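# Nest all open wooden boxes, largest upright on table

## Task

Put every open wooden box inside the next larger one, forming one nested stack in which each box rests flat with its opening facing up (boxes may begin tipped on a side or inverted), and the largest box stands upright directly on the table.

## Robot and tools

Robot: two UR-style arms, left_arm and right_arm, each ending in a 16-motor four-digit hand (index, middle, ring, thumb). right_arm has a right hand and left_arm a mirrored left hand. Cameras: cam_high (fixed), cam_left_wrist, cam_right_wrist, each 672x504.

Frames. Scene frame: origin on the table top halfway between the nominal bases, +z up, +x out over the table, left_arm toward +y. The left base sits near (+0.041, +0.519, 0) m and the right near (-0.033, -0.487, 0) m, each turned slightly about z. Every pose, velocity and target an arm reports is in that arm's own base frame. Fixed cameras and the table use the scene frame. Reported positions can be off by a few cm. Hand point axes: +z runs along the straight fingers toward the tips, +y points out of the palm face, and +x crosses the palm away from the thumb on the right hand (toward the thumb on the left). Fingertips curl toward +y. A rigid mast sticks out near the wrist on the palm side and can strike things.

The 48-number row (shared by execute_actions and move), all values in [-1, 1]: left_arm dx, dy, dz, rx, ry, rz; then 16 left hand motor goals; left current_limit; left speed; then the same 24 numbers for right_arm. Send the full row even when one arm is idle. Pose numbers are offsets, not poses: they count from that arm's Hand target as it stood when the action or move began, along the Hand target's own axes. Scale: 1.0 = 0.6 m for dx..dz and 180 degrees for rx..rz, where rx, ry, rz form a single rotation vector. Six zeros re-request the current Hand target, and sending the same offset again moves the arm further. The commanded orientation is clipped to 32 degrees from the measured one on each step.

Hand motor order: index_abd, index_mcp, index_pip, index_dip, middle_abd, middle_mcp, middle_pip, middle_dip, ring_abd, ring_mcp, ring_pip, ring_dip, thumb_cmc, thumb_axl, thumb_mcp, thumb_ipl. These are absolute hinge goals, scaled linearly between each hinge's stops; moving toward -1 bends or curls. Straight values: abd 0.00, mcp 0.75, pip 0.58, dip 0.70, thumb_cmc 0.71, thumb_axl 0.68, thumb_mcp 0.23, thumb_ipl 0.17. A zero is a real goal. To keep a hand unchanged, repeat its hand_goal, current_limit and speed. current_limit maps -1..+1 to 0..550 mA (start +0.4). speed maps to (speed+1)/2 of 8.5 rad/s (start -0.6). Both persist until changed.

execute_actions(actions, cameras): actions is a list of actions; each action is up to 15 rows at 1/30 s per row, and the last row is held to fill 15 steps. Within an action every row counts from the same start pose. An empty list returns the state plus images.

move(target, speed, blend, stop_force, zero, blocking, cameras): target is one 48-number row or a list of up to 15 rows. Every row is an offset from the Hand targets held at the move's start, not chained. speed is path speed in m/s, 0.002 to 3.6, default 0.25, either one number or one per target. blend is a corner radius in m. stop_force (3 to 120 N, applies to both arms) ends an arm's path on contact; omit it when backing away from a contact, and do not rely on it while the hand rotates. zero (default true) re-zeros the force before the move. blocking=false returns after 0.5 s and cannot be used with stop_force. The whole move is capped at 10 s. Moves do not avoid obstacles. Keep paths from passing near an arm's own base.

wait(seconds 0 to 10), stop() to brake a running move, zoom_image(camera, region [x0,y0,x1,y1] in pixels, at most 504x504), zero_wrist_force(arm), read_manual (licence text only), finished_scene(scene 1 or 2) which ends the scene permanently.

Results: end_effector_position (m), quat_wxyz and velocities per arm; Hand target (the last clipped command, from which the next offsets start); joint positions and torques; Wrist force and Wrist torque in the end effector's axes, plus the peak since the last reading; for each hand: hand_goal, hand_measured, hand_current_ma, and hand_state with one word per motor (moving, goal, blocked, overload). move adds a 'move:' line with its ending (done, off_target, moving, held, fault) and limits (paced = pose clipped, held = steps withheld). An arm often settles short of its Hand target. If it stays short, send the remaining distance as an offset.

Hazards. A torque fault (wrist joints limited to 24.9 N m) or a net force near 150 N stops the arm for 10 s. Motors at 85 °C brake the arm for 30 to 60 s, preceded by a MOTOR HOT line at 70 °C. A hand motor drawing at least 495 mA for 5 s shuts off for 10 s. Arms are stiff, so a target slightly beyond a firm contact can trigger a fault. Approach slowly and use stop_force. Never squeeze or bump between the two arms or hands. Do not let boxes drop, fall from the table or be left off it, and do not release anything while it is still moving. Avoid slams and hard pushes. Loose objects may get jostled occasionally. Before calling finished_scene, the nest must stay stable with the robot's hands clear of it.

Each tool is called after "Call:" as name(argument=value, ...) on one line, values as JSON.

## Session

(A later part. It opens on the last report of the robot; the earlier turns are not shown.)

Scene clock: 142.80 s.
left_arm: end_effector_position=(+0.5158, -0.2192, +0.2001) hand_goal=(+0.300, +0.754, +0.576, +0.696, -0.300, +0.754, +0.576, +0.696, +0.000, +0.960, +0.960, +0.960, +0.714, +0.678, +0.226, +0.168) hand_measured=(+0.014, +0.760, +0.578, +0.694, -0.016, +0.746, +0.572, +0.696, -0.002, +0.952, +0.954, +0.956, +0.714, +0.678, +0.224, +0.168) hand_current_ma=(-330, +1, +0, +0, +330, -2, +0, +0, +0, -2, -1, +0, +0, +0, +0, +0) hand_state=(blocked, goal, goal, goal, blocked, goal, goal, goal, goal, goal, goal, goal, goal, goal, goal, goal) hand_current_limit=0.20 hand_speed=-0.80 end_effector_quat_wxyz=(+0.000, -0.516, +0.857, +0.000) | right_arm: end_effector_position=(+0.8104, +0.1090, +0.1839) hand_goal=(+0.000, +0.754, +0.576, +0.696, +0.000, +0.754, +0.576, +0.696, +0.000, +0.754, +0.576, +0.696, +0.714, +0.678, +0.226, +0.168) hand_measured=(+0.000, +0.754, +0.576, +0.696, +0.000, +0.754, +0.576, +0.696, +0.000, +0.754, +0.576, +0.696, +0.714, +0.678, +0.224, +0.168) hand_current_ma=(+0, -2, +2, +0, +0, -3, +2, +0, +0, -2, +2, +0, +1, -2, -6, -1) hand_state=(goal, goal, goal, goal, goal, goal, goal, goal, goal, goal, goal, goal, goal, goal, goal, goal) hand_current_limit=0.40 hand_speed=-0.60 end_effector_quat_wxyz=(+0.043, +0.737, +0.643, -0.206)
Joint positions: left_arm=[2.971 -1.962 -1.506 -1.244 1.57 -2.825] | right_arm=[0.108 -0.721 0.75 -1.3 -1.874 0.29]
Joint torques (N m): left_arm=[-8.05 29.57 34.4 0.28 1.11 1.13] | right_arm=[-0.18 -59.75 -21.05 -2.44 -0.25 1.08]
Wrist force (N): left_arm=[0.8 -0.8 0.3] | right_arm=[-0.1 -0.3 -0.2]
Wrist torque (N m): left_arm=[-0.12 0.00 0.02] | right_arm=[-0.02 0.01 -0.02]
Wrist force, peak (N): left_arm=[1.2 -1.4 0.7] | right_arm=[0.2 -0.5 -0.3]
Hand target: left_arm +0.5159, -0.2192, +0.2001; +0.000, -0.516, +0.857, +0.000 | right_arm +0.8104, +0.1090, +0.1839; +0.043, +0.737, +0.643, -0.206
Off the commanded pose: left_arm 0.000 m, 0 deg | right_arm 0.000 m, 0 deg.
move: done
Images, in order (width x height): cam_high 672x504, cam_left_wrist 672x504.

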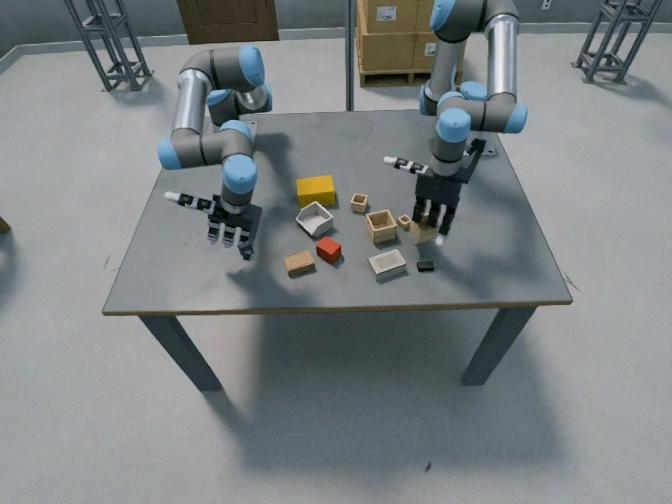

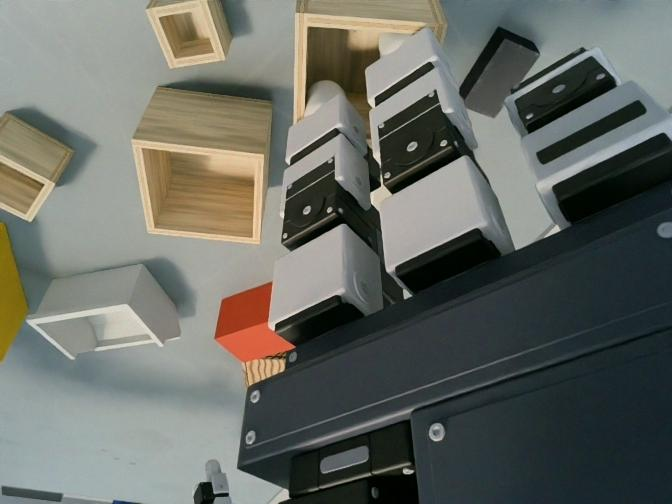

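Call:
move(target=[[0,0,-0.0423,0,0,0.0047,0.3,0.754,0.576,0.696,-0.3,0.754,0.576,0.696,0,0.96,0.96,0.96,0.714,0.678,0.226,0.168,0.2,-0.8,0,0,0,0,0,0,0,0.754,0.576,0.696,0,0.754,0.576,0.696,0,0.754,0.576,0.696,0.714,0.678,0.226,0.168,0.4,-0.6],[0.2295,-0.0275,-0.0423,0,0,0.0047,0.3,0.754,0.576,0.696,-0.3,0.754,0.576,0.696,0,0.96,0.96,0.96,0.714,0.678,0.226,0.168,0.2,-0.8,0,0,0,0,0,0,0,0.754,0.576,0.696,0,0.754,0.576,0.696,0,0.754,0.576,0.696,0.714,0.678,0.226,0.168,0.4,-0.6]], speed=0.12, blend=0.01, cameras=["cam_left_wrist","cam_high"])

Call:
zoom_image(camera="cam_high", region=[340, 170, 430, 260])

Call:
zoom_image(camera="cam_left_wrist", region=[250, 0, 500, 150])

Scene clock: 149.60 s.
left_arm: end_effector_position=(+0.4661, -0.3485, +0.2255) hand_goal=(+0.300, +0.754, +0.576, +0.696, -0.300, +0.754, +0.576, +0.696, +0.000, +0.960, +0.960, +0.960, +0.714, +0.678, +0.226, +0.168) hand_measured=(+0.014, +0.760, +0.578, +0.694, -0.016, +0.746, +0.572, +0.696, -0.002, +0.952, +0.954, +0.956, +0.714, +0.678, +0.224, +0.168) hand_current_ma=(-330, +1, +0, +0, +330, -2, +0, +0, +0, -2, -1, +0, +0, +0, +0, +0) hand_state=(blocked, goal, goal, goal, blocked, goal, goal, goal, goal, goal, goal, goal, goal, goal, goal, goal) hand_current_limit=0.20 hand_speed=-0.80 end_effector_quat_wxyz=(+0.000, -0.510, +0.860, +0.000) | right_arm: end_effector_position=(+0.8104, +0.1090, +0.1839) hand_goal=(+0.000, +0.754, +0.576, +0.696, +0.000, +0.754, +0.576, +0.696, +0.000, +0.754, +0.576, +0.696, +0.714, +0.678, +0.226, +0.168) hand_measured=(+0.000, +0.754, +0.576, +0.696, +0.000, +0.754, +0.576, +0.696, +0.000, +0.754, +0.576, +0.696, +0.714, +0.678, +0.224, +0.168) hand_current_ma=(+0, -2, +2, +0, +0, -3, +2, +0, +0, -2, +2, +0, +1, -2, -6, -1) hand_state=(goal, goal, goal, goal, goal, goal, goal, goal, goal, goal, goal, goal, goal, goal, goal, goal) hand_current_limit=0.40 hand_speed=-0.60 end_effector_quat_wxyz=(+0.043, +0.737, +0.643, -0.206)
Joint positions: left_arm=[2.754 -1.983 -1.407 -1.321 1.57 -3.028] | right_arm=[0.108 -0.721 0.75 -1.3 -1.874 0.29]
Joint torques (N m): left_arm=[-9.55 31.14 36.62 0.36 1.13 -1.33] | right_arm=[0.34 -60.42 -20.61 -2.43 -0.36 1.2]
Wrist force (N): left_arm=[1.3 0.1 0.6] | right_arm=[-0.1 0.0 -0.2]
Wrist torque (N m): left_arm=[-0.05 -0.07 0.23] | right_arm=[0.03 0.01 -0.01]
Wrist force, peak (N): left_arm=[2.2 -0.5 0.7] | right_arm=[-0.2 -0.5 -0.3]
Hand target: left_arm +0.4661, -0.3486, +0.2255; +0.000, -0.510, +0.860, +0.000 | right_arm +0.8104, +0.1090, +0.1839; +0.043, +0.737, +0.643, -0.206
Off the commanded pose: left_arm 0.000 m, 0 deg | right_arm 0.000 m, 0 deg.
move: done
Images, in order (width x height): cam_high 672x504, cam_left_wrist 672x504.

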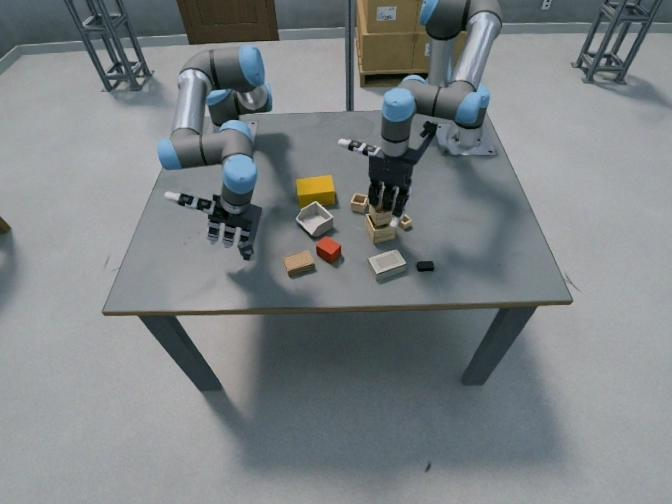

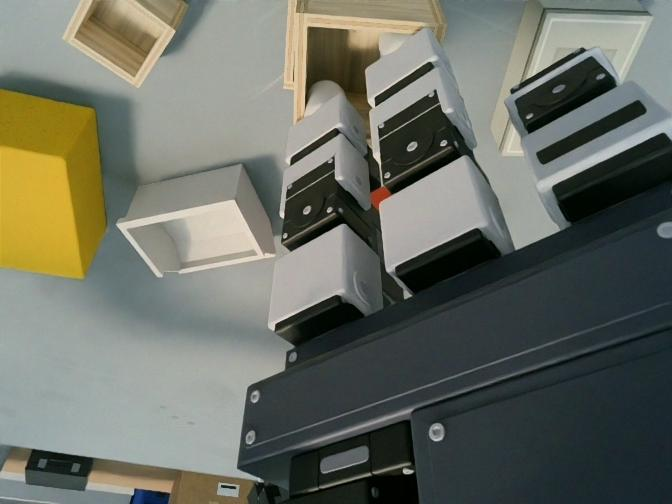

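Scaled by 5.600.

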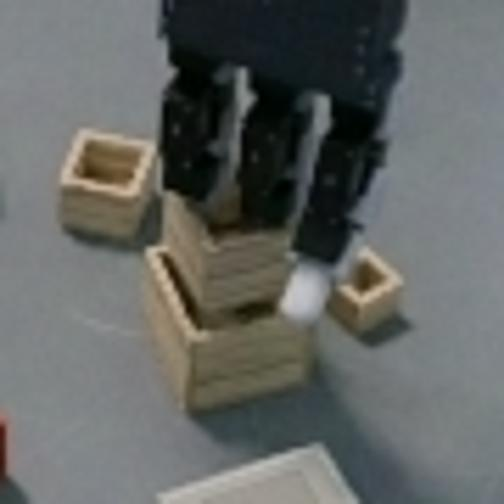

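Scaled by 2.016.

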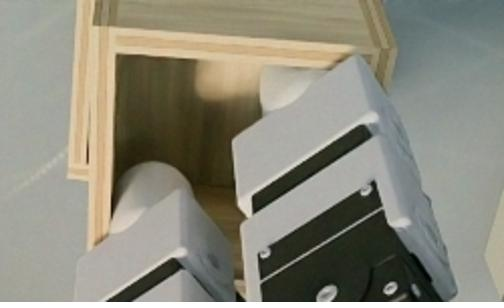

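Call:
move(target=[[0.0035,-0.0012,0.0167,0,0,0,0.3,0.754,0.576,0.696,-0.3,0.754,0.576,0.696,0,0.96,0.96,0.96,0.714,0.678,0.226,0.168,0.2,-0.8,0,0,0,0,0,0,0,0.754,0.576,0.696,0,0.754,0.576,0.696,0,0.754,0.576,0.696,0.714,0.678,0.226,0.168,0.4,-0.6],[0.0035,-0.0012,0.1175,0,0,0,0.3,0.754,0.576,0.696,-0.3,0.754,0.576,0.696,0,0.96,0.96,0.96,0.714,0.678,0.226,0.168,0.2,-0.8,0,0,0,0,0,0,0,0.754,0.576,0.696,0,0.754,0.576,0.696,0,0.754,0.576,0.696,0.714,0.678,0.226,0.168,0.4,-0.6]], speed=[0.05,0.02], stop_force=3, cameras=["cam_left_wrist","cam_high"])

Call:
zoom_image(camera="cam_left_wrist", region=[250, 0, 500, 150])

Scene clock: 153.50 s.
left_arm: end_effector_position=(+0.4657, -0.3508, +0.2114) hand_goal=(+0.300, +0.754, +0.576, +0.696, -0.300, +0.754, +0.576, +0.696, +0.000, +0.960, +0.960, +0.960, +0.714, +0.678, +0.226, +0.168) hand_measured=(+0.014, +0.760, +0.578, +0.694, -0.018, +0.746, +0.572, +0.696, -0.002, +0.952, +0.954, +0.956, +0.714, +0.678, +0.224, +0.168) hand_current_ma=(-330, +1, +0, +0, +330, -1, +0, +0, +0, -2, -1, +0, +0, +0, +0, +0) hand_state=(blocked, goal, goal, goal, blocked, goal, goal, goal, goal, goal, goal, goal, goal, goal, goal, goal) hand_current_limit=0.20 hand_speed=-0.80 end_effector_quat_wxyz=(+0.000, -0.510, +0.860, +0.000) | right_arm: end_effector_position=(+0.8104, +0.1090, +0.1839) hand_goal=(+0.000, +0.754, +0.576, +0.696, +0.000, +0.754, +0.576, +0.696, +0.000, +0.754, +0.576, +0.696, +0.714, +0.678, +0.226, +0.168) hand_measured=(+0.000, +0.754, +0.576, +0.696, +0.000, +0.754, +0.576, +0.696, +0.000, +0.754, +0.576, +0.696, +0.714, +0.678, +0.224, +0.168) hand_current_ma=(+0, -2, +2, +0, +0, -3, +2, +0, +0, -2, +2, +0, +1, -2, -6, -1) hand_state=(goal, goal, goal, goal, goal, goal, goal, goal, goal, goal, goal, goal, goal, goal, goal, goal) hand_current_limit=0.40 hand_speed=-0.60 end_effector_quat_wxyz=(+0.043, +0.737, +0.643, -0.206)
Joint positions: left_arm=[2.75 -1.994 -1.429 -1.289 1.57 -3.031] | right_arm=[0.108 -0.721 0.75 -1.3 -1.874 0.29]
Joint torques (N m): left_arm=[-5.74 58.9 36.59 0.38 -0.57 -0.34] | right_arm=[-0.32 -60.06 -20.64 -2.48 -0.13 1.19]
Wrist force (N): left_arm=[0.9 -0.3 0.2] | right_arm=[-0.3 -0.2 0.0]
Wrist torque (N m): left_arm=[-0.07 -0.02 0.20] | right_arm=[-0.03 0.04 -0.03]
Wrist force, peak (N): left_arm=[-0.1 -0.7 -6.7] | right_arm=[-0.2 -0.6 -0.3]
Hand target: left_arm +0.4657, -0.3508, +0.2114; +0.000, -0.510, +0.860, +0.000 (not the last commanded pose) | right_arm +0.8104, +0.1090, +0.1839; +0.043, +0.737, +0.643, -0.206
Off the commanded pose: left_arm 0.056 m, 0 deg | right_arm 0.000 m, 0 deg.
move: contact (left_arm); path passed 1 of 2 targets
Images, in order (width x height): cam_high 672x504, cam_left_wrist 672x504.

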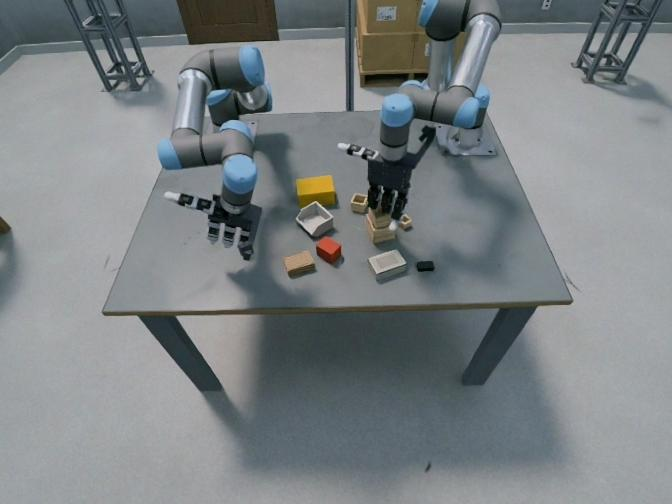

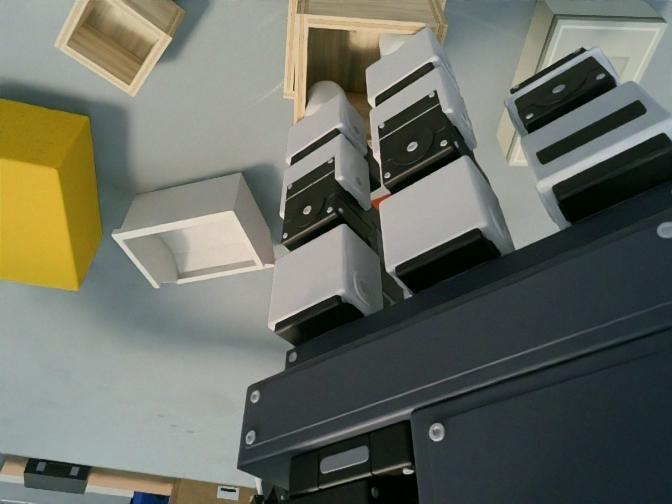

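Scaled by 2.016.

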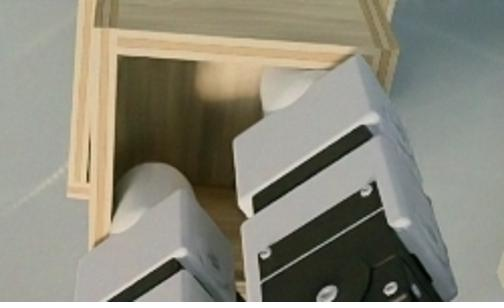

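Call:
execute_actions(actions=[[[0,0,0.0045,0,0,0,0.3,0.754,0.576,0.696,-0.3,0.754,0.576,0.696,0,0.96,0.96,0.96,0.714,0.678,0.226,0.168,0.2,-0.8,0,0,0,0,0,0,0,0.754,0.576,0.696,0,0.754,0.576,0.696,0,0.754,0.576,0.696,0.714,0.678,0.226,0.168,0.4,-0.6]]], cameras=["cam_left_wrist"])

Call:
zoom_image(camera="cam_left_wrist", region=[250, 0, 500, 150])

Scene clock: 155.50 s.
left_arm: end_effector_position=(+0.4657, -0.3508, +0.2087) hand_goal=(+0.300, +0.754, +0.576, +0.696, -0.300, +0.754, +0.576, +0.696, +0.000, +0.960, +0.960, +0.960, +0.714, +0.678, +0.226, +0.168) hand_measured=(+0.014, +0.760, +0.578, +0.694, -0.018, +0.748, +0.576, +0.698, -0.002, +0.952, +0.954, +0.956, +0.714, +0.678, +0.224, +0.168) hand_current_ma=(-330, +1, +0, +0, +330, -1, +0, +0, +0, -2, -1, +0, +0, +0, +0, +0) hand_state=(blocked, goal, goal, goal, blocked, goal, goal, goal, goal, goal, goal, goal, goal, goal, goal, goal) hand_current_limit=0.20 hand_speed=-0.80 end_effector_quat_wxyz=(+0.000, -0.510, +0.860, +0.000) | right_arm: end_effector_position=(+0.8104, +0.1090, +0.1839) hand_goal=(+0.000, +0.754, +0.576, +0.696, +0.000, +0.754, +0.576, +0.696, +0.000, +0.754, +0.576, +0.696, +0.714, +0.678, +0.226, +0.168) hand_measured=(+0.000, +0.754, +0.576, +0.696, +0.000, +0.754, +0.576, +0.696, +0.000, +0.754, +0.576, +0.696, +0.714, +0.678, +0.224, +0.168) hand_current_ma=(+0, -2, +2, +0, +0, -3, +2, +0, +0, -2, +2, +0, +1, -2, -6, -1) hand_state=(goal, goal, goal, goal, goal, goal, goal, goal, goal, goal, goal, goal, goal, goal, goal, goal) hand_current_limit=0.40 hand_speed=-0.60 end_effector_quat_wxyz=(+0.043, +0.737, +0.643, -0.206)
Joint positions: left_arm=[2.75 -1.996 -1.433 -1.283 1.57 -3.031] | right_arm=[0.108 -0.721 0.75 -1.3 -1.874 0.29]
Joint torques (N m): left_arm=[-3.15 26.91 7.94 4.32 -0.72 0.65] | right_arm=[0.18 -60.56 -20.05 -2.66 -0.05 1.23]
Wrist force (N): left_arm=[-0.3 -0.4 -7.4] | right_arm=[-0.2 0.0 -0.1]
Wrist torque (N m): left_arm=[0.55 0.05 0.09] | right_arm=[0.01 0.03 -0.02]
Wrist force, peak (N): left_arm=[-0.9 -0.9 -8.0] | right_arm=[-0.1 -0.5 -0.4]
Hand target: left_arm +0.4657, -0.3508, +0.2087; +0.000, -0.510, +0.860, +0.000 | right_arm +0.8104, +0.1090, +0.1839; +0.043, +0.737, +0.643, -0.206
Off the commanded pose: left_arm 0.000 m, 0 deg | right_arm 0.000 m, 0 deg.
Images, in order (width x height): cam_left_wrist 672x504.

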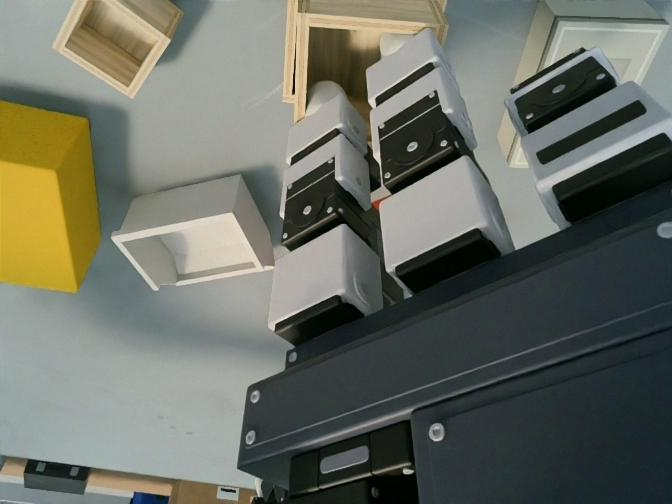

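Scaled by 2.016.

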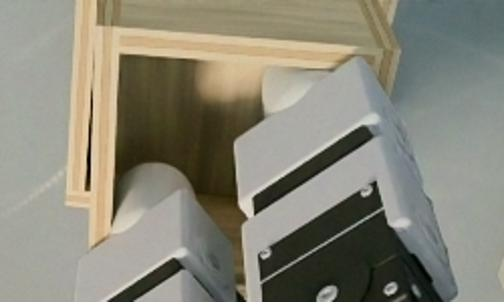

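Call:
move(target=[[0,0,-0.0083,0,0,0,0.3,0.754,0.576,0.696,-0.3,0.754,0.576,0.696,0,0.96,0.96,0.96,0.714,0.678,0.226,0.168,0.2,-0.8,0,0,0,0,0,0,0,0.754,0.576,0.696,0,0.754,0.576,0.696,0,0.754,0.576,0.696,0.714,0.678,0.226,0.168,0.4,-0.6],[-0.0042,0,-0.0083,0,0,0,0.3,0.754,0.576,0.696,-0.3,0.754,0.576,0.696,0,0.96,0.96,0.96,0.714,0.678,0.226,0.168,0.2,-0.8,0,0,0,0,0,0,0,0.754,0.576,0.696,0,0.754,0.576,0.696,0,0.754,0.576,0.696,0.714,0.678,0.226,0.168,0.4,-0.6]], speed=0.03)

Call:
move(target=[0,0,0.0985,0,0,0,0.3,0.754,0.576,0.696,-0.3,0.754,0.576,0.696,0,0.96,0.96,0.96,0.714,0.678,0.226,0.168,0.2,-0.8,0,0,0,0,0,0,0,0.754,0.576,0.696,0,0.754,0.576,0.696,0,0.754,0.576,0.696,0.714,0.678,0.226,0.168,0.4,-0.6], speed=0.02, stop_force=3, cameras=["cam_left_wrist","cam_high"])

Call:
zoom_image(camera="cam_left_wrist", region=[250, 0, 500, 150])

Scene clock: 158.27 s.
left_arm: end_effector_position=(+0.4669, -0.3487, +0.2138) hand_goal=(+0.300, +0.754, +0.576, +0.696, -0.300, +0.754, +0.576, +0.696, +0.000, +0.960, +0.960, +0.960, +0.714, +0.678, +0.226, +0.168) hand_measured=(+0.014, +0.760, +0.578, +0.696, -0.018, +0.748, +0.576, +0.698, -0.002, +0.952, +0.954, +0.956, +0.714, +0.678, +0.224, +0.168) hand_current_ma=(-330, +1, +0, +0, +330, -1, +0, +0, +0, -2, -1, +0, +0, +0, +0, +0) hand_state=(blocked, goal, goal, goal, blocked, goal, goal, goal, goal, goal, goal, goal, goal, goal, goal, goal) hand_current_limit=0.20 hand_speed=-0.80 end_effector_quat_wxyz=(+0.000, -0.510, +0.860, +0.000) | right_arm: end_effector_position=(+0.8104, +0.1090, +0.1839) hand_goal=(+0.000, +0.754, +0.576, +0.696, +0.000, +0.754, +0.576, +0.696, +0.000, +0.754, +0.576, +0.696, +0.714, +0.678, +0.226, +0.168) hand_measured=(+0.000, +0.754, +0.576, +0.696, +0.000, +0.754, +0.576, +0.696, +0.000, +0.754, +0.576, +0.696, +0.714, +0.678, +0.224, +0.168) hand_current_ma=(+0, -2, +2, +0, +0, -3, +2, +0, +0, -2, +2, +0, +1, -2, -6, -1) hand_state=(goal, goal, goal, goal, goal, goal, goal, goal, goal, goal, goal, goal, goal, goal, goal, goal) hand_current_limit=0.40 hand_speed=-0.60 end_effector_quat_wxyz=(+0.043, +0.737, +0.643, -0.206)
Joint positions: left_arm=[2.754 -1.992 -1.425 -1.294 1.57 -3.028] | right_arm=[0.108 -0.721 0.75 -1.3 -1.874 0.29]
Joint torques (N m): left_arm=[6.42 59.47 11.15 0.66 0.68 0.97] | right_arm=[-0.58 -59.64 -20.05 -2.59 -0.18 1.29]
Wrist force (N): left_arm=[0.9 -0.1 0.2] | right_arm=[-0.1 -0.3 -0.3]
Wrist torque (N m): left_arm=[-0.04 -0.02 0.01] | right_arm=[0.00 0.03 -0.02]
Wrist force, peak (N): left_arm=[-0.4 -0.6 -7.6] | right_arm=[-0.1 -0.1 -0.6]
Hand target: left_arm +0.4669, -0.3486, +0.2137; +0.000, -0.510, +0.860, +0.000 | right_arm +0.8104, +0.1090, +0.1839; +0.043, +0.737, +0.643, -0.206
Off the commanded pose: left_arm 0.000 m, 0 deg | right_arm 0.000 m, 0 deg.
move: done

Scene clock: 159.57 s.
left_arm: end_effector_position=(+0.4669, -0.3486, +0.2099) hand_goal=(+0.300, +0.754, +0.576, +0.696, -0.300, +0.754, +0.576, +0.696, +0.000, +0.960, +0.960, +0.960, +0.714, +0.678, +0.226, +0.168) hand_measured=(+0.014, +0.758, +0.578, +0.698, -0.018, +0.746, +0.576, +0.698, -0.002, +0.952, +0.954, +0.956, +0.714, +0.678, +0.224, +0.168) hand_current_ma=(-330, +0, +0, +0, +330, -2, +0, +0, +0, -2, -1, +0, +0, +0, +0, +0) hand_state=(blocked, goal, goal, goal, blocked, goal, goal, goal, goal, goal, goal, goal, goal, goal, goal, goal) hand_current_limit=0.20 hand_speed=-0.80 end_effector_quat_wxyz=(+0.000, -0.510, +0.860, +0.000) | right_arm: end_effector_position=(+0.8104, +0.1090, +0.1839) hand_goal=(+0.000, +0.754, +0.576, +0.696, +0.000, +0.754, +0.576, +0.696, +0.000, +0.754, +0.576, +0.696, +0.714, +0.678, +0.226, +0.168) hand_measured=(+0.000, +0.754, +0.576, +0.696, +0.000, +0.754, +0.576, +0.696, +0.000, +0.754, +0.576, +0.696, +0.714, +0.678, +0.224, +0.168) hand_current_ma=(+0, -2, +2, +0, +0, -3, +2, +0, +0, -2, +2, +0, +1, -2, -6, -1) hand_state=(goal, goal, goal, goal, goal, goal, goal, goal, goal, goal, goal, goal, goal, goal, goal, goal) hand_current_limit=0.40 hand_speed=-0.60 end_effector_quat_wxyz=(+0.043, +0.737, +0.643, -0.206)
Joint positions: left_arm=[2.754 -1.995 -1.432 -1.285 1.57 -3.028] | right_arm=[0.108 -0.721 0.75 -1.3 -1.874 0.29]
Joint torques (N m): left_arm=[5.21 59.64 36.59 0.45 0.77 1.02] | right_arm=[-0.22 -60.33 -19.71 -2.66 -0.2 1.38]
Wrist force (N): left_arm=[1.1 0.0 0.2] | right_arm=[0.0 -0.2 -0.3]
Wrist torque (N m): left_arm=[-0.04 -0.05 0.03] | right_arm=[0.00 0.01 -0.01]
Wrist force, peak (N): left_arm=[0.8 1.5 -3.6] | right_arm=[-0.5 -0.4 -0.2]
Hand target: left_arm +0.4669, -0.3486, +0.2099; +0.000, -0.510, +0.860, +0.000 (not the last commanded pose) | right_arm +0.8104, +0.1090, +0.1839; +0.043, +0.737, +0.643, -0.206
Off the commanded pose: left_arm 0.055 m, 0 deg | right_arm 0.000 m, 0 deg.
move: contact (left_arm)
Images, in order (width x height): cam_high 672x504, cam_left_wrist 672x504.

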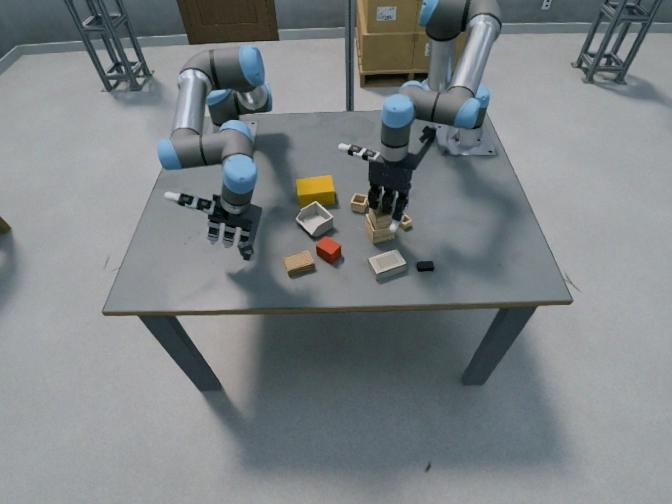

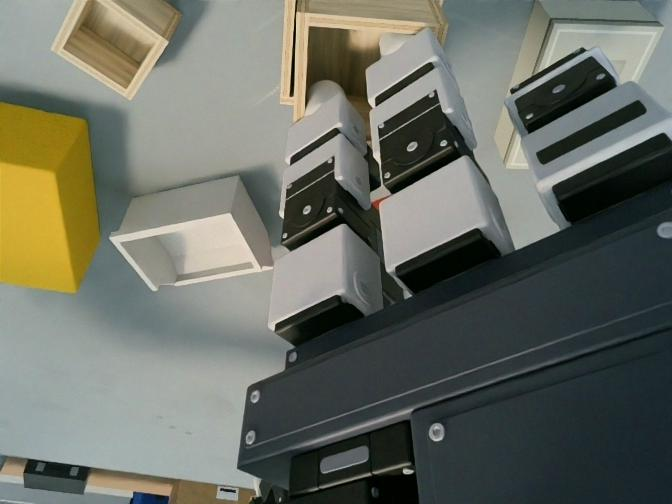

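Scaled by 2.016.

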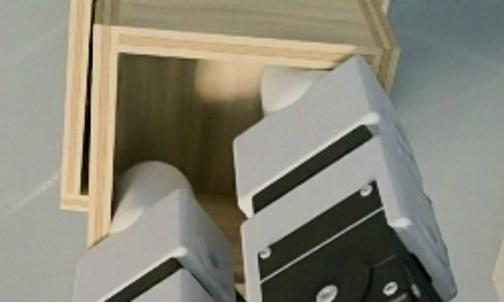

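Call:
execute_actions(actions=[[[0,0,0.005,0,0,0,0.3,0.754,0.576,0.696,-0.3,0.754,0.576,0.696,0,0.96,0.96,0.96,0.714,0.678,0.226,0.168,0.2,-0.8,0,0,0,0,0,0,0,0.754,0.576,0.696,0,0.754,0.576,0.696,0,0.754,0.576,0.696,0.714,0.678,0.226,0.168,0.4,-0.6]]])

Scene clock: 160.73 s.
left_arm: end_effector_position=(+0.4669, -0.3486, +0.2069) hand_goal=(+0.300, +0.754, +0.576, +0.696, -0.300, +0.754, +0.576, +0.696, +0.000, +0.960, +0.960, +0.960, +0.714, +0.678, +0.226, +0.168) hand_measured=(+0.014, +0.758, +0.578, +0.698, -0.018, +0.746, +0.576, +0.698, -0.002, +0.952, +0.954, +0.956, +0.714, +0.678, +0.224, +0.168) hand_current_ma=(-330, +0, +0, +0, +330, -2, +0, +0, +0, -2, -1, +0, +0, +0, +0, +0) hand_state=(blocked, goal, goal, goal, blocked, goal, goal, goal, goal, goal, goal, goal, goal, goal, goal, goal) hand_current_limit=0.20 hand_speed=-0.80 end_effector_quat_wxyz=(+0.000, -0.510, +0.860, +0.000) | right_arm: end_effector_position=(+0.8104, +0.1090, +0.1839) hand_goal=(+0.000, +0.754, +0.576, +0.696, +0.000, +0.754, +0.576, +0.696, +0.000, +0.754, +0.576, +0.696, +0.714, +0.678, +0.226, +0.168) hand_measured=(+0.000, +0.754, +0.576, +0.696, +0.000, +0.754, +0.576, +0.696, +0.000, +0.754, +0.576, +0.696, +0.714, +0.678, +0.224, +0.168) hand_current_ma=(+0, -2, +2, +0, +0, -3, +2, +0, +0, -2, +2, +0, +1, -2, -6, -1) hand_state=(goal, goal, goal, goal, goal, goal, goal, goal, goal, goal, goal, goal, goal, goal, goal, goal) hand_current_limit=0.40 hand_speed=-0.60 end_effector_quat_wxyz=(+0.043, +0.737, +0.643, -0.206)
Joint positions: left_arm=[2.754 -1.997 -1.437 -1.278 1.57 -3.028] | right_arm=[0.108 -0.721 0.75 -1.3 -1.874 0.29]
Joint torques (N m): left_arm=[2.28 32.22 10.14 5.33 0.71 0.82] | right_arm=[-0.29 -59.41 -20.2 -2.68 -0.18 1.35]
Wrist force (N): left_arm=[1.1 -0.1 0.0] | right_arm=[0.1 -0.2 -0.2]
Wrist torque (N m): left_arm=[-0.04 -0.04 0.03] | right_arm=[-0.01 -0.01 0.00]
Wrist force, peak (N): left_arm=[1.4 -0.1 0.3] | right_arm=[-0.4 -0.2 -0.5]
Hand target: left_arm +0.4669, -0.3486, +0.2069; +0.000, -0.510, +0.860, +0.000 | right_arm +0.8104, +0.1090, +0.1839; +0.043, +0.737, +0.643, -0.206
Off the commanded pose: left_arm 0.000 m, 0 deg | right_arm 0.000 m, 0 deg.

Call:
move(target=[0,0,0.088,0,0,0,0.3,0.754,0.576,0.696,-0.3,0.754,0.576,0.696,0,0.96,0.96,0.96,0.714,0.678,0.226,0.168,0.2,-0.8,0,0,0,0,0,0,0,0.754,0.576,0.696,0,0.754,0.576,0.696,0,0.754,0.576,0.696,0.714,0.678,0.226,0.168,0.4,-0.6], speed=0.025, stop_force=3, cameras=["cam_left_wrist","cam_high"])

Call:
zoom_image(camera="cam_high", region=[340, 170, 430, 260])

Scene clock: 164.73 s.
left_arm: end_effector_position=(+0.4669, -0.3486, +0.1555) hand_goal=(+0.300, +0.754, +0.576, +0.696, -0.300, +0.754, +0.576, +0.696, +0.000, +0.960, +0.960, +0.960, +0.714, +0.678, +0.226, +0.168) hand_measured=(+0.014, +0.758, +0.578, +0.698, -0.018, +0.746, +0.576, +0.700, -0.002, +0.952, +0.954, +0.956, +0.714, +0.678, +0.224, +0.168) hand_current_ma=(-330, +0, +0, +0, +330, -2, +0, +0, +0, -2, -1, +0, +0, +0, +0, +0) hand_state=(blocked, goal, goal, goal, blocked, goal, goal, goal, goal, goal, goal, goal, goal, goal, goal, goal) hand_current_limit=0.20 hand_speed=-0.80 end_effector_quat_wxyz=(+0.000, -0.510, +0.860, +0.000) | right_arm: end_effector_position=(+0.8104, +0.1090, +0.1839) hand_goal=(+0.000, +0.754, +0.576, +0.696, +0.000, +0.754, +0.576, +0.696, +0.000, +0.754, +0.576, +0.696, +0.714, +0.678, +0.226, +0.168) hand_measured=(+0.000, +0.754, +0.576, +0.696, +0.000, +0.754, +0.576, +0.696, +0.000, +0.754, +0.576, +0.696, +0.714, +0.678, +0.224, +0.168) hand_current_ma=(+0, -2, +2, +0, +0, -3, +2, +0, +0, -2, +2, +0, +1, -2, -6, -1) hand_state=(goal, goal, goal, goal, goal, goal, goal, goal, goal, goal, goal, goal, goal, goal, goal, goal) hand_current_limit=0.40 hand_speed=-0.60 end_effector_quat_wxyz=(+0.043, +0.737, +0.643, -0.206)
Joint positions: left_arm=[2.754 -2.039 -1.514 -1.159 1.57 -3.028] | right_arm=[0.108 -0.721 0.75 -1.3 -1.874 0.29]
Joint torques (N m): left_arm=[-7.17 56.14 33.78 0.26 1.07 -0.89] | right_arm=[-0.73 -59.76 -20.61 -2.61 -0.13 1.26]
Wrist force (N): left_arm=[1.6 0.4 -3.5] | right_arm=[0.1 -0.2 0.0]
Wrist torque (N m): left_arm=[0.28 -0.15 0.04] | right_arm=[-0.03 -0.01 0.00]
Wrist force, peak (N): left_arm=[2.0 0.5 -10.8] | right_arm=[-0.2 -0.2 -0.6]
Hand target: left_arm +0.4669, -0.3486, +0.1555; +0.000, -0.510, +0.860, +0.000 (not the last commanded pose) | right_arm +0.8104, +0.1090, +0.1839; +0.043, +0.737, +0.643, -0.206
Off the commanded pose: left_arm 0.001 m, 0 deg | right_arm 0.000 m, 0 deg.
move: contact (left_arm)
Images, in order (width x height): cam_high 672x504, cam_left_wrist 672x504.

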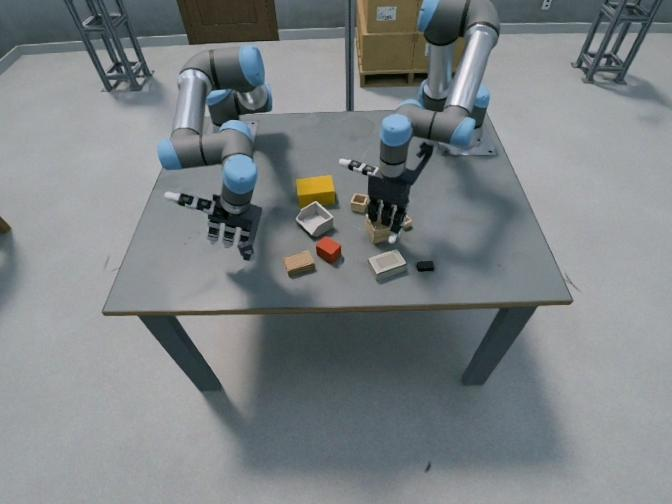

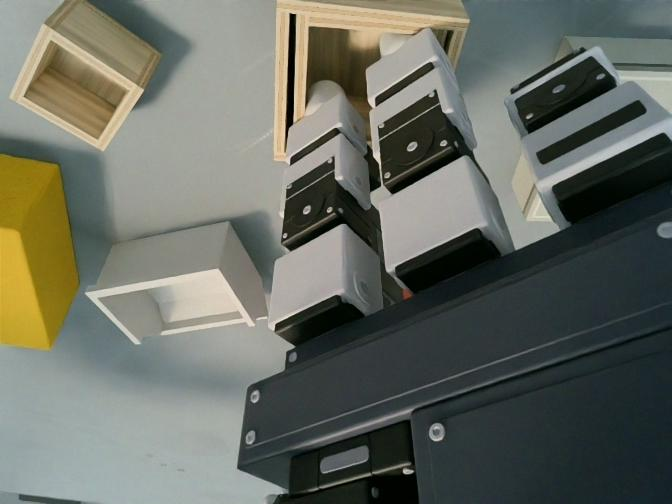

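Scaled by 5.600.

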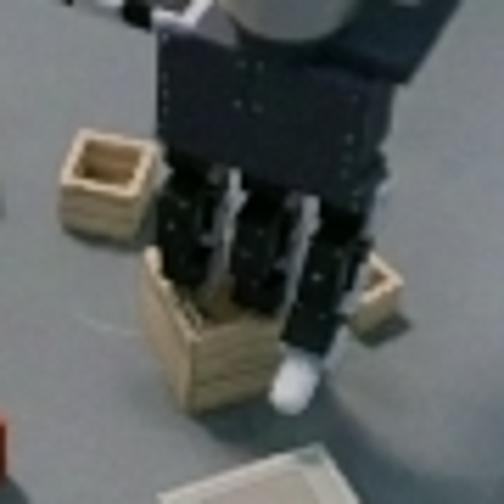

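Call:
move(target=[0,0,0,0,0,0,-0.06,0.754,0.576,0.696,0.06,0.754,0.576,0.696,0,0.96,0.96,0.96,0.714,0.678,0.226,0.168,0.2,-0.8,0,0,0,0,0,0,0,0.754,0.576,0.696,0,0.754,0.576,0.696,0,0.754,0.576,0.696,0.714,0.678,0.226,0.168,0.4,-0.6], speed=0.05)

Call:
move(target=[[0,0,-0.0833,0,0,0,-0.06,0.754,0.576,0.696,0.06,0.754,0.576,0.696,0,0.96,0.96,0.96,0.714,0.678,0.226,0.168,0.2,-0.8,0,0,0,0,0,0,0,0.754,0.576,0.696,0,0.754,0.576,0.696,0,0.754,0.576,0.696,0.714,0.678,0.226,0.168,0.4,-0.6],[0,0,-0.15,0,0,0,-0.06,0.754,0.576,0.696,0.06,0.754,0.576,0.696,0,0.96,0.96,0.96,0.714,0.678,0.226,0.168,0.2,-0.8,0,0,0,0,0,0,0,0.754,0.576,0.696,0,0.754,0.576,0.696,0,0.754,0.576,0.696,0.714,0.678,0.226,0.168,0.4,-0.6]], speed=[0.05,0.15], blend=0.01, cameras=["cam_left_wrist","cam_high"])

Call:
zoom_image(camera="cam_high", region=[340, 170, 430, 260])

Call:
zoom_image(camera="cam_left_wrist", region=[250, 0, 500, 150])

Scene clock: 167.47 s.
left_arm: end_effector_position=(+0.4669, -0.3486, +0.1555) hand_goal=(-0.060, +0.754, +0.576, +0.696, +0.060, +0.754, +0.576, +0.696, +0.000, +0.960, +0.960, +0.960, +0.714, +0.678, +0.226, +0.168) hand_measured=(-0.056, +0.756, +0.578, +0.698, +0.002, +0.746, +0.576, +0.700, -0.002, +0.952, +0.954, +0.956, +0.714, +0.678, +0.224, +0.168) hand_current_ma=(+0, +0, +0, +0, -46, -2, +0, +0, +0, -2, -1, +0, +0, +0, +0, +0) hand_state=(goal, goal, goal, goal, blocked, goal, goal, goal, goal, goal, goal, goal, goal, goal, goal, goal) hand_current_limit=0.20 hand_speed=-0.80 end_effector_quat_wxyz=(+0.000, -0.510, +0.860, +0.000) | right_arm: end_effector_position=(+0.8104, +0.1090, +0.1839) hand_goal=(+0.000, +0.754, +0.576, +0.696, +0.000, +0.754, +0.576, +0.696, +0.000, +0.754, +0.576, +0.696, +0.714, +0.678, +0.226, +0.168) hand_measured=(+0.000, +0.754, +0.576, +0.696, +0.000, +0.754, +0.576, +0.696, +0.000, +0.754, +0.576, +0.696, +0.714, +0.678, +0.224, +0.168) hand_current_ma=(+0, -2, +2, +0, +0, -3, +2, +0, +0, -2, +2, +0, +1, -2, -6, -1) hand_state=(goal, goal, goal, goal, goal, goal, goal, goal, goal, goal, goal, goal, goal, goal, goal, goal) hand_current_limit=0.40 hand_speed=-0.60 end_effector_quat_wxyz=(+0.043, +0.737, +0.643, -0.206)
Joint positions: left_arm=[2.754 -2.039 -1.514 -1.159 1.57 -3.028] | right_arm=[0.108 -0.721 0.75 -1.3 -1.874 0.29]
Joint torques (N m): left_arm=[-5.42 55.16 31.8 2.59 -0.16 -0.77] | right_arm=[0.03 -59.56 -20.56 -2.72 -0.08 1.21]
Wrist force (N): left_arm=[-0.2 0.3 -5.0] | right_arm=[0.1 -0.1 -0.2]
Wrist torque (N m): left_arm=[0.36 -0.37 -0.10] | right_arm=[0.01 -0.01 0.00]
Wrist force, peak (N): left_arm=[-0.1 -0.2 -5.5] | right_arm=[0.3 -0.2 -0.5]
Hand target: left_arm +0.4669, -0.3486, +0.1555; +0.000, -0.510, +0.860, +0.000 | right_arm +0.8104, +0.1090, +0.1839; +0.043, +0.737, +0.643, -0.206
Off the commanded pose: left_arm 0.000 m, 0 deg | right_arm 0.000 m, 0 deg.
move: done

Scene clock: 169.23 s.
left_arm: end_effector_position=(+0.4668, -0.3486, +0.2454) hand_goal=(-0.060, +0.754, +0.576, +0.696, +0.060, +0.754, +0.576, +0.696, +0.000, +0.960, +0.960, +0.960, +0.714, +0.678, +0.226, +0.168) hand_measured=(-0.056, +0.756, +0.578, +0.698, +0.056, +0.750, +0.576, +0.698, -0.002, +0.952, +0.954, +0.956, +0.714, +0.678, +0.224, +0.168) hand_current_ma=(+0, +0, +0, +0, +0, -1, +0, +0, +0, -2, -1, +0, +0, +0, +0, +0) hand_state=(goal, goal, goal, goal, goal, goal, goal, goal, goal, goal, goal, goal, goal, goal, goal, goal) hand_current_limit=0.20 hand_speed=-0.80 end_effector_quat_wxyz=(+0.000, -0.510, +0.860, +0.000) | right_arm: end_effector_position=(+0.8104, +0.1090, +0.1839) hand_goal=(+0.000, +0.754, +0.576, +0.696, +0.000, +0.754, +0.576, +0.696, +0.000, +0.754, +0.576, +0.696, +0.714, +0.678, +0.226, +0.168) hand_measured=(+0.000, +0.754, +0.576, +0.696, +0.000, +0.754, +0.576, +0.696, +0.000, +0.754, +0.576, +0.696, +0.714, +0.678, +0.224, +0.168) hand_current_ma=(+0, -2, +2, +0, +0, -3, +2, +0, +0, -2, +2, +0, +1, -2, -6, -1) hand_state=(goal, goal, goal, goal, goal, goal, goal, goal, goal, goal, goal, goal, goal, goal, goal, goal) hand_current_limit=0.40 hand_speed=-0.60 end_effector_quat_wxyz=(+0.043, +0.737, +0.643, -0.206)
Joint positions: left_arm=[2.754 -1.974 -1.368 -1.369 1.57 -3.028] | right_arm=[0.108 -0.721 0.75 -1.3 -1.874 0.29]
Joint torques (N m): left_arm=[7.01 57.89 35.44 0.55 1.2 1.19] | right_arm=[-0.49 -60.29 -20.6 -2.67 -0.02 1.44]
Wrist force (N): left_arm=[1.4 -0.3 0.0] | right_arm=[0.0 -0.1 -0.1]
Wrist torque (N m): left_arm=[-0.06 -0.11 0.05] | right_arm=[0.00 0.01 -0.01]
Wrist force, peak (N): left_arm=[-0.2 -0.2 -5.1] | right_arm=[-0.4 -0.4 -0.2]
Hand target: left_arm +0.4669, -0.3485, +0.2455; +0.000, -0.510, +0.860, +0.000 | right_arm +0.8104, +0.1090, +0.1839; +0.043, +0.737, +0.643, -0.206
Off the commanded pose: left_arm 0.000 m, 0 deg | right_arm 0.000 m, 0 deg.
move: done
Images, in order (width x height): cam_high 672x504, cam_left_wrist 672x504.

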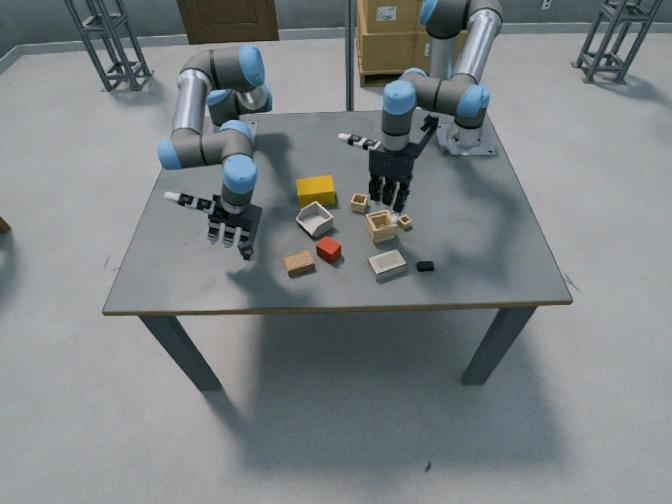

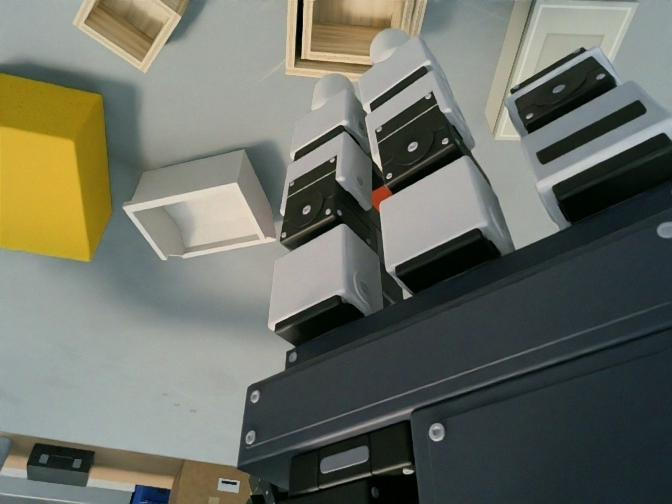

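Scaled by 5.600.

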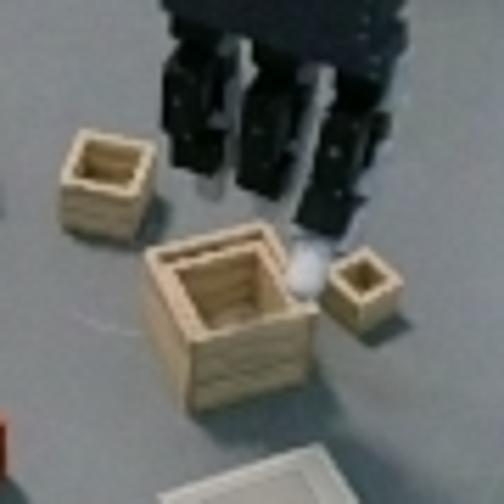

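Scaled by 2.016.

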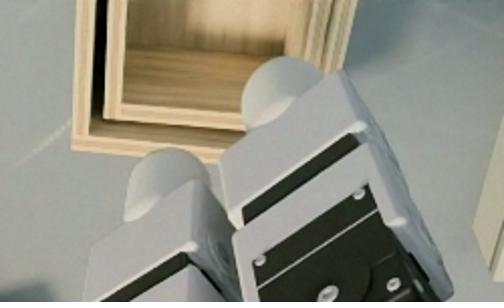

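Call:
move(target=[0.036,-0.0215,0.0925,0,0,0.1961,0,0.754,0.576,0.696,0,-0.07,-0.6,-0.4,0,0.754,0.576,0.696,0.714,0.678,0.226,0.168,0.4,-0.6,0,0,0,0,0,0,0,0.754,0.576,0.696,0,0.754,0.576,0.696,0,0.754,0.576,0.696,0.714,0.678,0.226,0.168,0.4,-0.6], speed=0.2)

Call:
execute_actions(actions=[[[0,0,0,0,0,0,-0.375,0.754,0.576,0.696,0,-0.07,-0.6,-0.4,0.375,0.754,0.576,0.696,0.714,0.678,0.226,0.168,0.2,-0.7,0,0,0,0,0,0,0,0.754,0.576,0.696,0,0.754,0.576,0.696,0,0.754,0.576,0.696,0.714,0.678,0.226,0.168,0.4,-0.6]]], cameras=["cam_left_wrist","cam_high"])

Call:
zoom_image(camera="cam_left_wrist", region=[100, 0, 350, 200])

Scene clock: 185.33 s.
left_arm: end_effector_position=(+0.4678, -0.3737, +0.1900) hand_goal=(+0.000, +0.754, +0.576, +0.696, +0.000, -0.070, -0.600, -0.400, +0.000, +0.754, +0.576, +0.696, +0.714, +0.678, +0.226, +0.168) hand_measured=(-0.002, +0.756, +0.578, +0.698, +0.002, -0.052, -0.594, -0.398, -0.002, +0.754, +0.578, +0.698, +0.714, +0.678, +0.224, +0.168) hand_current_ma=(+0, +0, +0, +0, +0, +6, +1, +0, +0, +0, +0, +0, +0, +0, +0, +0) hand_state=(goal, goal, goal, goal, goal, goal, goal, goal, goal, goal, goal, goal, goal, goal, goal, goal) hand_current_limit=0.40 hand_speed=-0.60 end_effector_quat_wxyz=(+0.000, -0.225, +0.974, +0.000) | right_arm: end_effector_position=(+0.8104, +0.1090, +0.1839) hand_goal=(+0.000, +0.754, +0.576, +0.696, +0.000, +0.754, +0.576, +0.696, +0.000, +0.754, +0.576, +0.696, +0.714, +0.678, +0.226, +0.168) hand_measured=(+0.000, +0.754, +0.576, +0.696, +0.000, +0.754, +0.576, +0.696, +0.000, +0.754, +0.576, +0.696, +0.714, +0.678, +0.224, +0.168) hand_current_ma=(+0, -2, +2, +0, +0, -3, +2, +0, +0, -2, +2, +0, +1, -2, -6, -1) hand_state=(goal, goal, goal, goal, goal, goal, goal, goal, goal, goal, goal, goal, goal, goal, goal, goal) hand_current_limit=0.40 hand_speed=-0.60 end_effector_quat_wxyz=(+0.043, +0.737, +0.643, -0.206)
Joint positions: left_arm=[2.64 -2.057 -1.392 -1.263 1.57 -2.526] | right_arm=[0.108 -0.721 0.75 -1.3 -1.874 0.29]
Joint torques (N m): left_arm=[-8.38 34.87 10.74 4.97 -1.4 1] | right_arm=[-0.55 -60.59 -19.82 -2.81 -0.01 1.49]
Wrist force (N): left_arm=[1.1 -0.2 -0.2] | right_arm=[-0.2 -0.1 -0.2]
Wrist torque (N m): left_arm=[0.05 -0.04 0.03] | right_arm=[0.00 0.03 -0.02]
Wrist force, peak (N): left_arm=[1.6 -0.3 0.0] | right_arm=[0.1 0.3 -0.6]
Hand target: left_arm +0.4678, -0.3737, +0.1900; +0.000, -0.225, +0.974, +0.000 | right_arm +0.8104, +0.1090, +0.1839; +0.043, +0.737, +0.643, -0.206
Off the commanded pose: left_arm 0.000 m, 0 deg | right_arm 0.000 m, 0 deg.
move: done

Scene clock: 186.03 s.
left_arm: end_effector_position=(+0.4678, -0.3737, +0.1900) hand_goal=(-0.374, +0.754, +0.576, +0.696, +0.000, -0.070, -0.600, -0.400, +0.376, +0.754, +0.576, +0.696, +0.714, +0.678, +0.226, +0.168) hand_measured=(-0.368, +0.756, +0.578, +0.698, +0.002, -0.052, -0.594, -0.398, +0.370, +0.754, +0.578, +0.698, +0.714, +0.678, +0.224, +0.168) hand_current_ma=(+1, +0, +0, +0, +0, +6, +1, +0, -1, +0, +0, +0, +0, +0, +0, +0) hand_state=(goal, goal, goal, goal, goal, goal, goal, goal, goal, goal, goal, goal, goal, goal, goal, goal) hand_current_limit=0.20 hand_speed=-0.70 end_effector_quat_wxyz=(+0.000, -0.225, +0.974, +0.000) | right_arm: end_effector_position=(+0.8104, +0.1090, +0.1839) hand_goal=(+0.000, +0.754, +0.576, +0.696, +0.000, +0.754, +0.576, +0.696, +0.000, +0.754, +0.576, +0.696, +0.714, +0.678, +0.226, +0.168) hand_measured=(+0.000, +0.754, +0.576, +0.696, +0.000, +0.754, +0.576, +0.696, +0.000, +0.754, +0.576, +0.696, +0.714, +0.678, +0.224, +0.168) hand_current_ma=(+0, -2, +2, +0, +0, -3, +2, +0, +0, -2, +2, +0, +1, -2, -6, -1) hand_state=(goal, goal, goal, goal, goal, goal, goal, goal, goal, goal, goal, goal, goal, goal, goal, goal) hand_current_limit=0.40 hand_speed=-0.60 end_effector_quat_wxyz=(+0.043, +0.737, +0.643, -0.206)
Joint positions: left_arm=[2.64 -2.057 -1.392 -1.263 1.57 -2.526] | right_arm=[0.108 -0.721 0.75 -1.3 -1.874 0.29]
Joint torques (N m): left_arm=[-8.09 33.6 10.01 5 -1.52 1.12] | right_arm=[-0.04 -60.07 -20.78 -2.74 -0.04 1.46]
Wrist force (N): left_arm=[1.0 -0.6 -0.3] | right_arm=[-0.1 -0.1 -0.4]
Wrist torque (N m): left_arm=[0.02 -0.04 0.04] | right_arm=[0.03 0.02 -0.01]
Wrist force, peak (N): left_arm=[1.2 -0.6 -0.1] | right_arm=[-0.3 -0.1 -0.5]
Hand target: left_arm +0.4678, -0.3737, +0.1900; +0.000, -0.225, +0.974, +0.000 | right_arm +0.8104, +0.1090, +0.1839; +0.043, +0.737, +0.643, -0.206
Off the commanded pose: left_arm 0.000 m, 0 deg | right_arm 0.000 m, 0 deg.
Images, in order (width x height): cam_high 672x504, cam_left_wrist 672x504.

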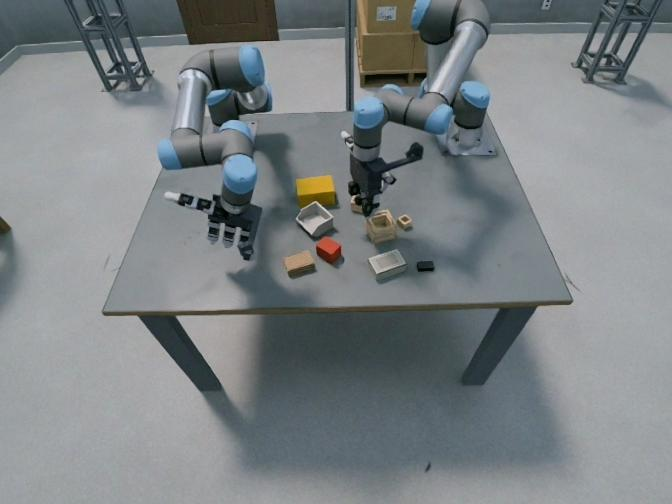

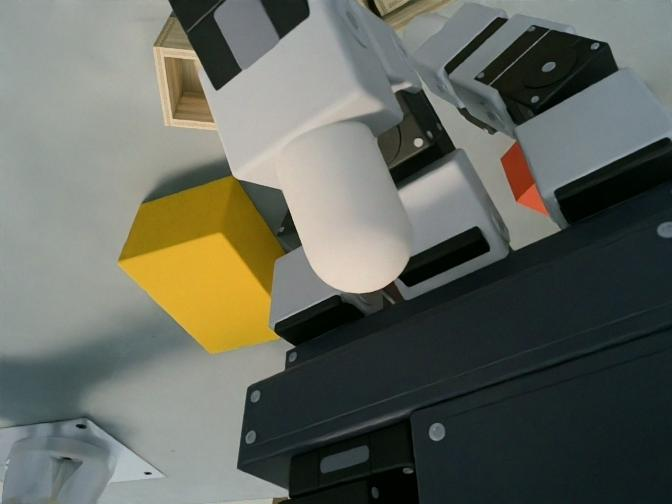

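Scaled by 2.016.

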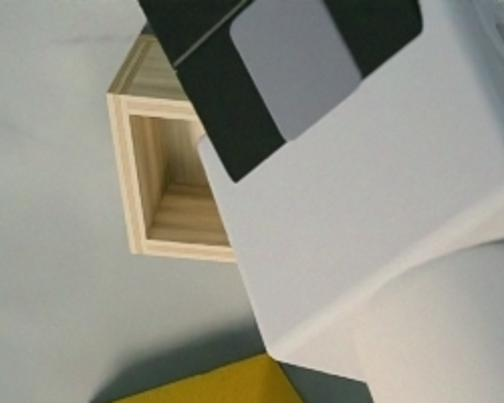

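Call:
execute_actions(actions=[[[0,0,0,0,0,0,-0.375,0.754,0.576,0.696,0,0.3,-0.98,-0.9,0.375,0.754,0.576,0.696,0.714,0.678,0.226,0.168,0.2,-0.5,0,0,0,0,0,0,0,0.754,0.576,0.696,0,0.754,0.576,0.696,0,0.754,0.576,0.696,0.714,0.678,0.226,0.168,0.4,-0.6]]], cameras=["cam_left_wrist"])

Call:
zoom_image(camera="cam_left_wrist", region=[100, 0, 350, 200])

Scene clock: 189.23 s.
left_arm: end_effector_position=(+0.4678, -0.3737, +0.1900) hand_goal=(-0.374, +0.754, +0.576, +0.696, +0.000, +0.300, -0.980, -0.900, +0.376, +0.754, +0.576, +0.696, +0.714, +0.678, +0.226, +0.168) hand_measured=(-0.368, +0.756, +0.578, +0.698, +0.002, +0.302, -0.934, -0.752, +0.370, +0.754, +0.578, +0.698, +0.714, +0.678, +0.224, +0.168) hand_current_ma=(+1, +0, +0, +0, +0, +0, +37, +330, -1, +0, +0, +0, +0, +0, +0, +0) hand_state=(goal, goal, goal, goal, goal, goal, blocked, blocked, goal, goal, goal, goal, goal, goal, goal, goal) hand_current_limit=0.20 hand_speed=-0.50 end_effector_quat_wxyz=(+0.000, -0.225, +0.974, +0.000) | right_arm: end_effector_position=(+0.8104, +0.1090, +0.1839) hand_goal=(+0.000, +0.754, +0.576, +0.696, +0.000, +0.754, +0.576, +0.696, +0.000, +0.754, +0.576, +0.696, +0.714, +0.678, +0.226, +0.168) hand_measured=(+0.000, +0.754, +0.576, +0.696, +0.000, +0.754, +0.576, +0.696, +0.000, +0.754, +0.576, +0.696, +0.714, +0.678, +0.224, +0.168) hand_current_ma=(+0, -2, +2, +0, +0, -3, +2, +0, +0, -2, +2, +0, +1, -2, -6, -1) hand_state=(goal, goal, goal, goal, goal, goal, goal, goal, goal, goal, goal, goal, goal, goal, goal, goal) hand_current_limit=0.40 hand_speed=-0.60 end_effector_quat_wxyz=(+0.043, +0.737, +0.643, -0.206)
Joint positions: left_arm=[2.64 -2.057 -1.392 -1.263 1.57 -2.526] | right_arm=[0.108 -0.721 0.75 -1.3 -1.874 0.29]
Joint torques (N m): left_arm=[-8.15 34.16 10.46 4.95 -1.41 1.27] | right_arm=[-0.82 -59.9 -20.03 -2.8 -0.03 1.4]
Wrist force (N): left_arm=[1.1 -0.3 -0.1] | right_arm=[-0.1 -0.1 -0.1]
Wrist torque (N m): left_arm=[0.01 -0.04 0.03] | right_arm=[0.01 0.01 0.00]
Wrist force, peak (N): left_arm=[1.4 -0.6 -0.2] | right_arm=[0.2 -0.5 -0.4]
Hand target: left_arm +0.4678, -0.3737, +0.1900; +0.000, -0.225, +0.974, +0.000 | right_arm +0.8104, +0.1090, +0.1839; +0.043, +0.737, +0.643, -0.206
Off the commanded pose: left_arm 0.000 m, 0 deg | right_arm 0.000 m, 0 deg.
Images, in order (width x height): cam_left_wrist 672x504.

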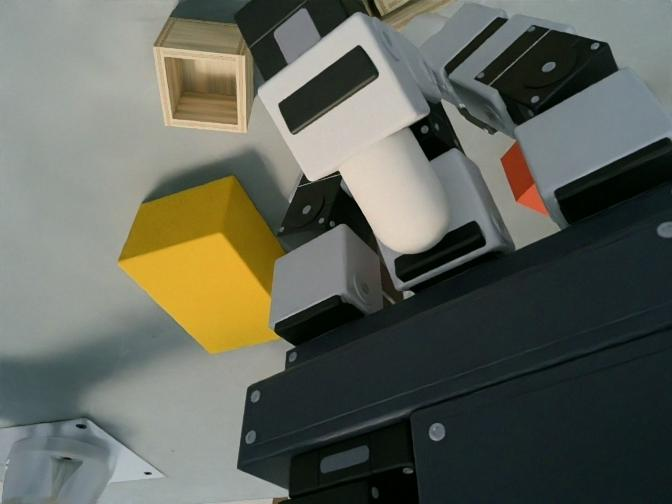

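Scaled by 2.016.

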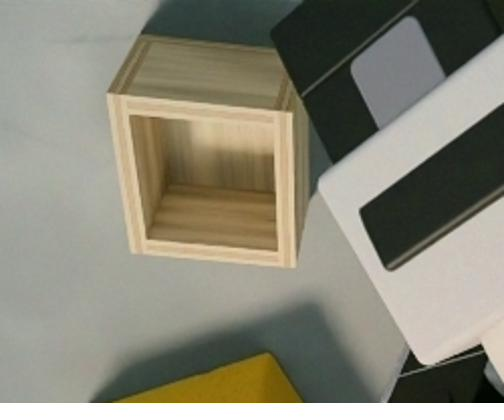

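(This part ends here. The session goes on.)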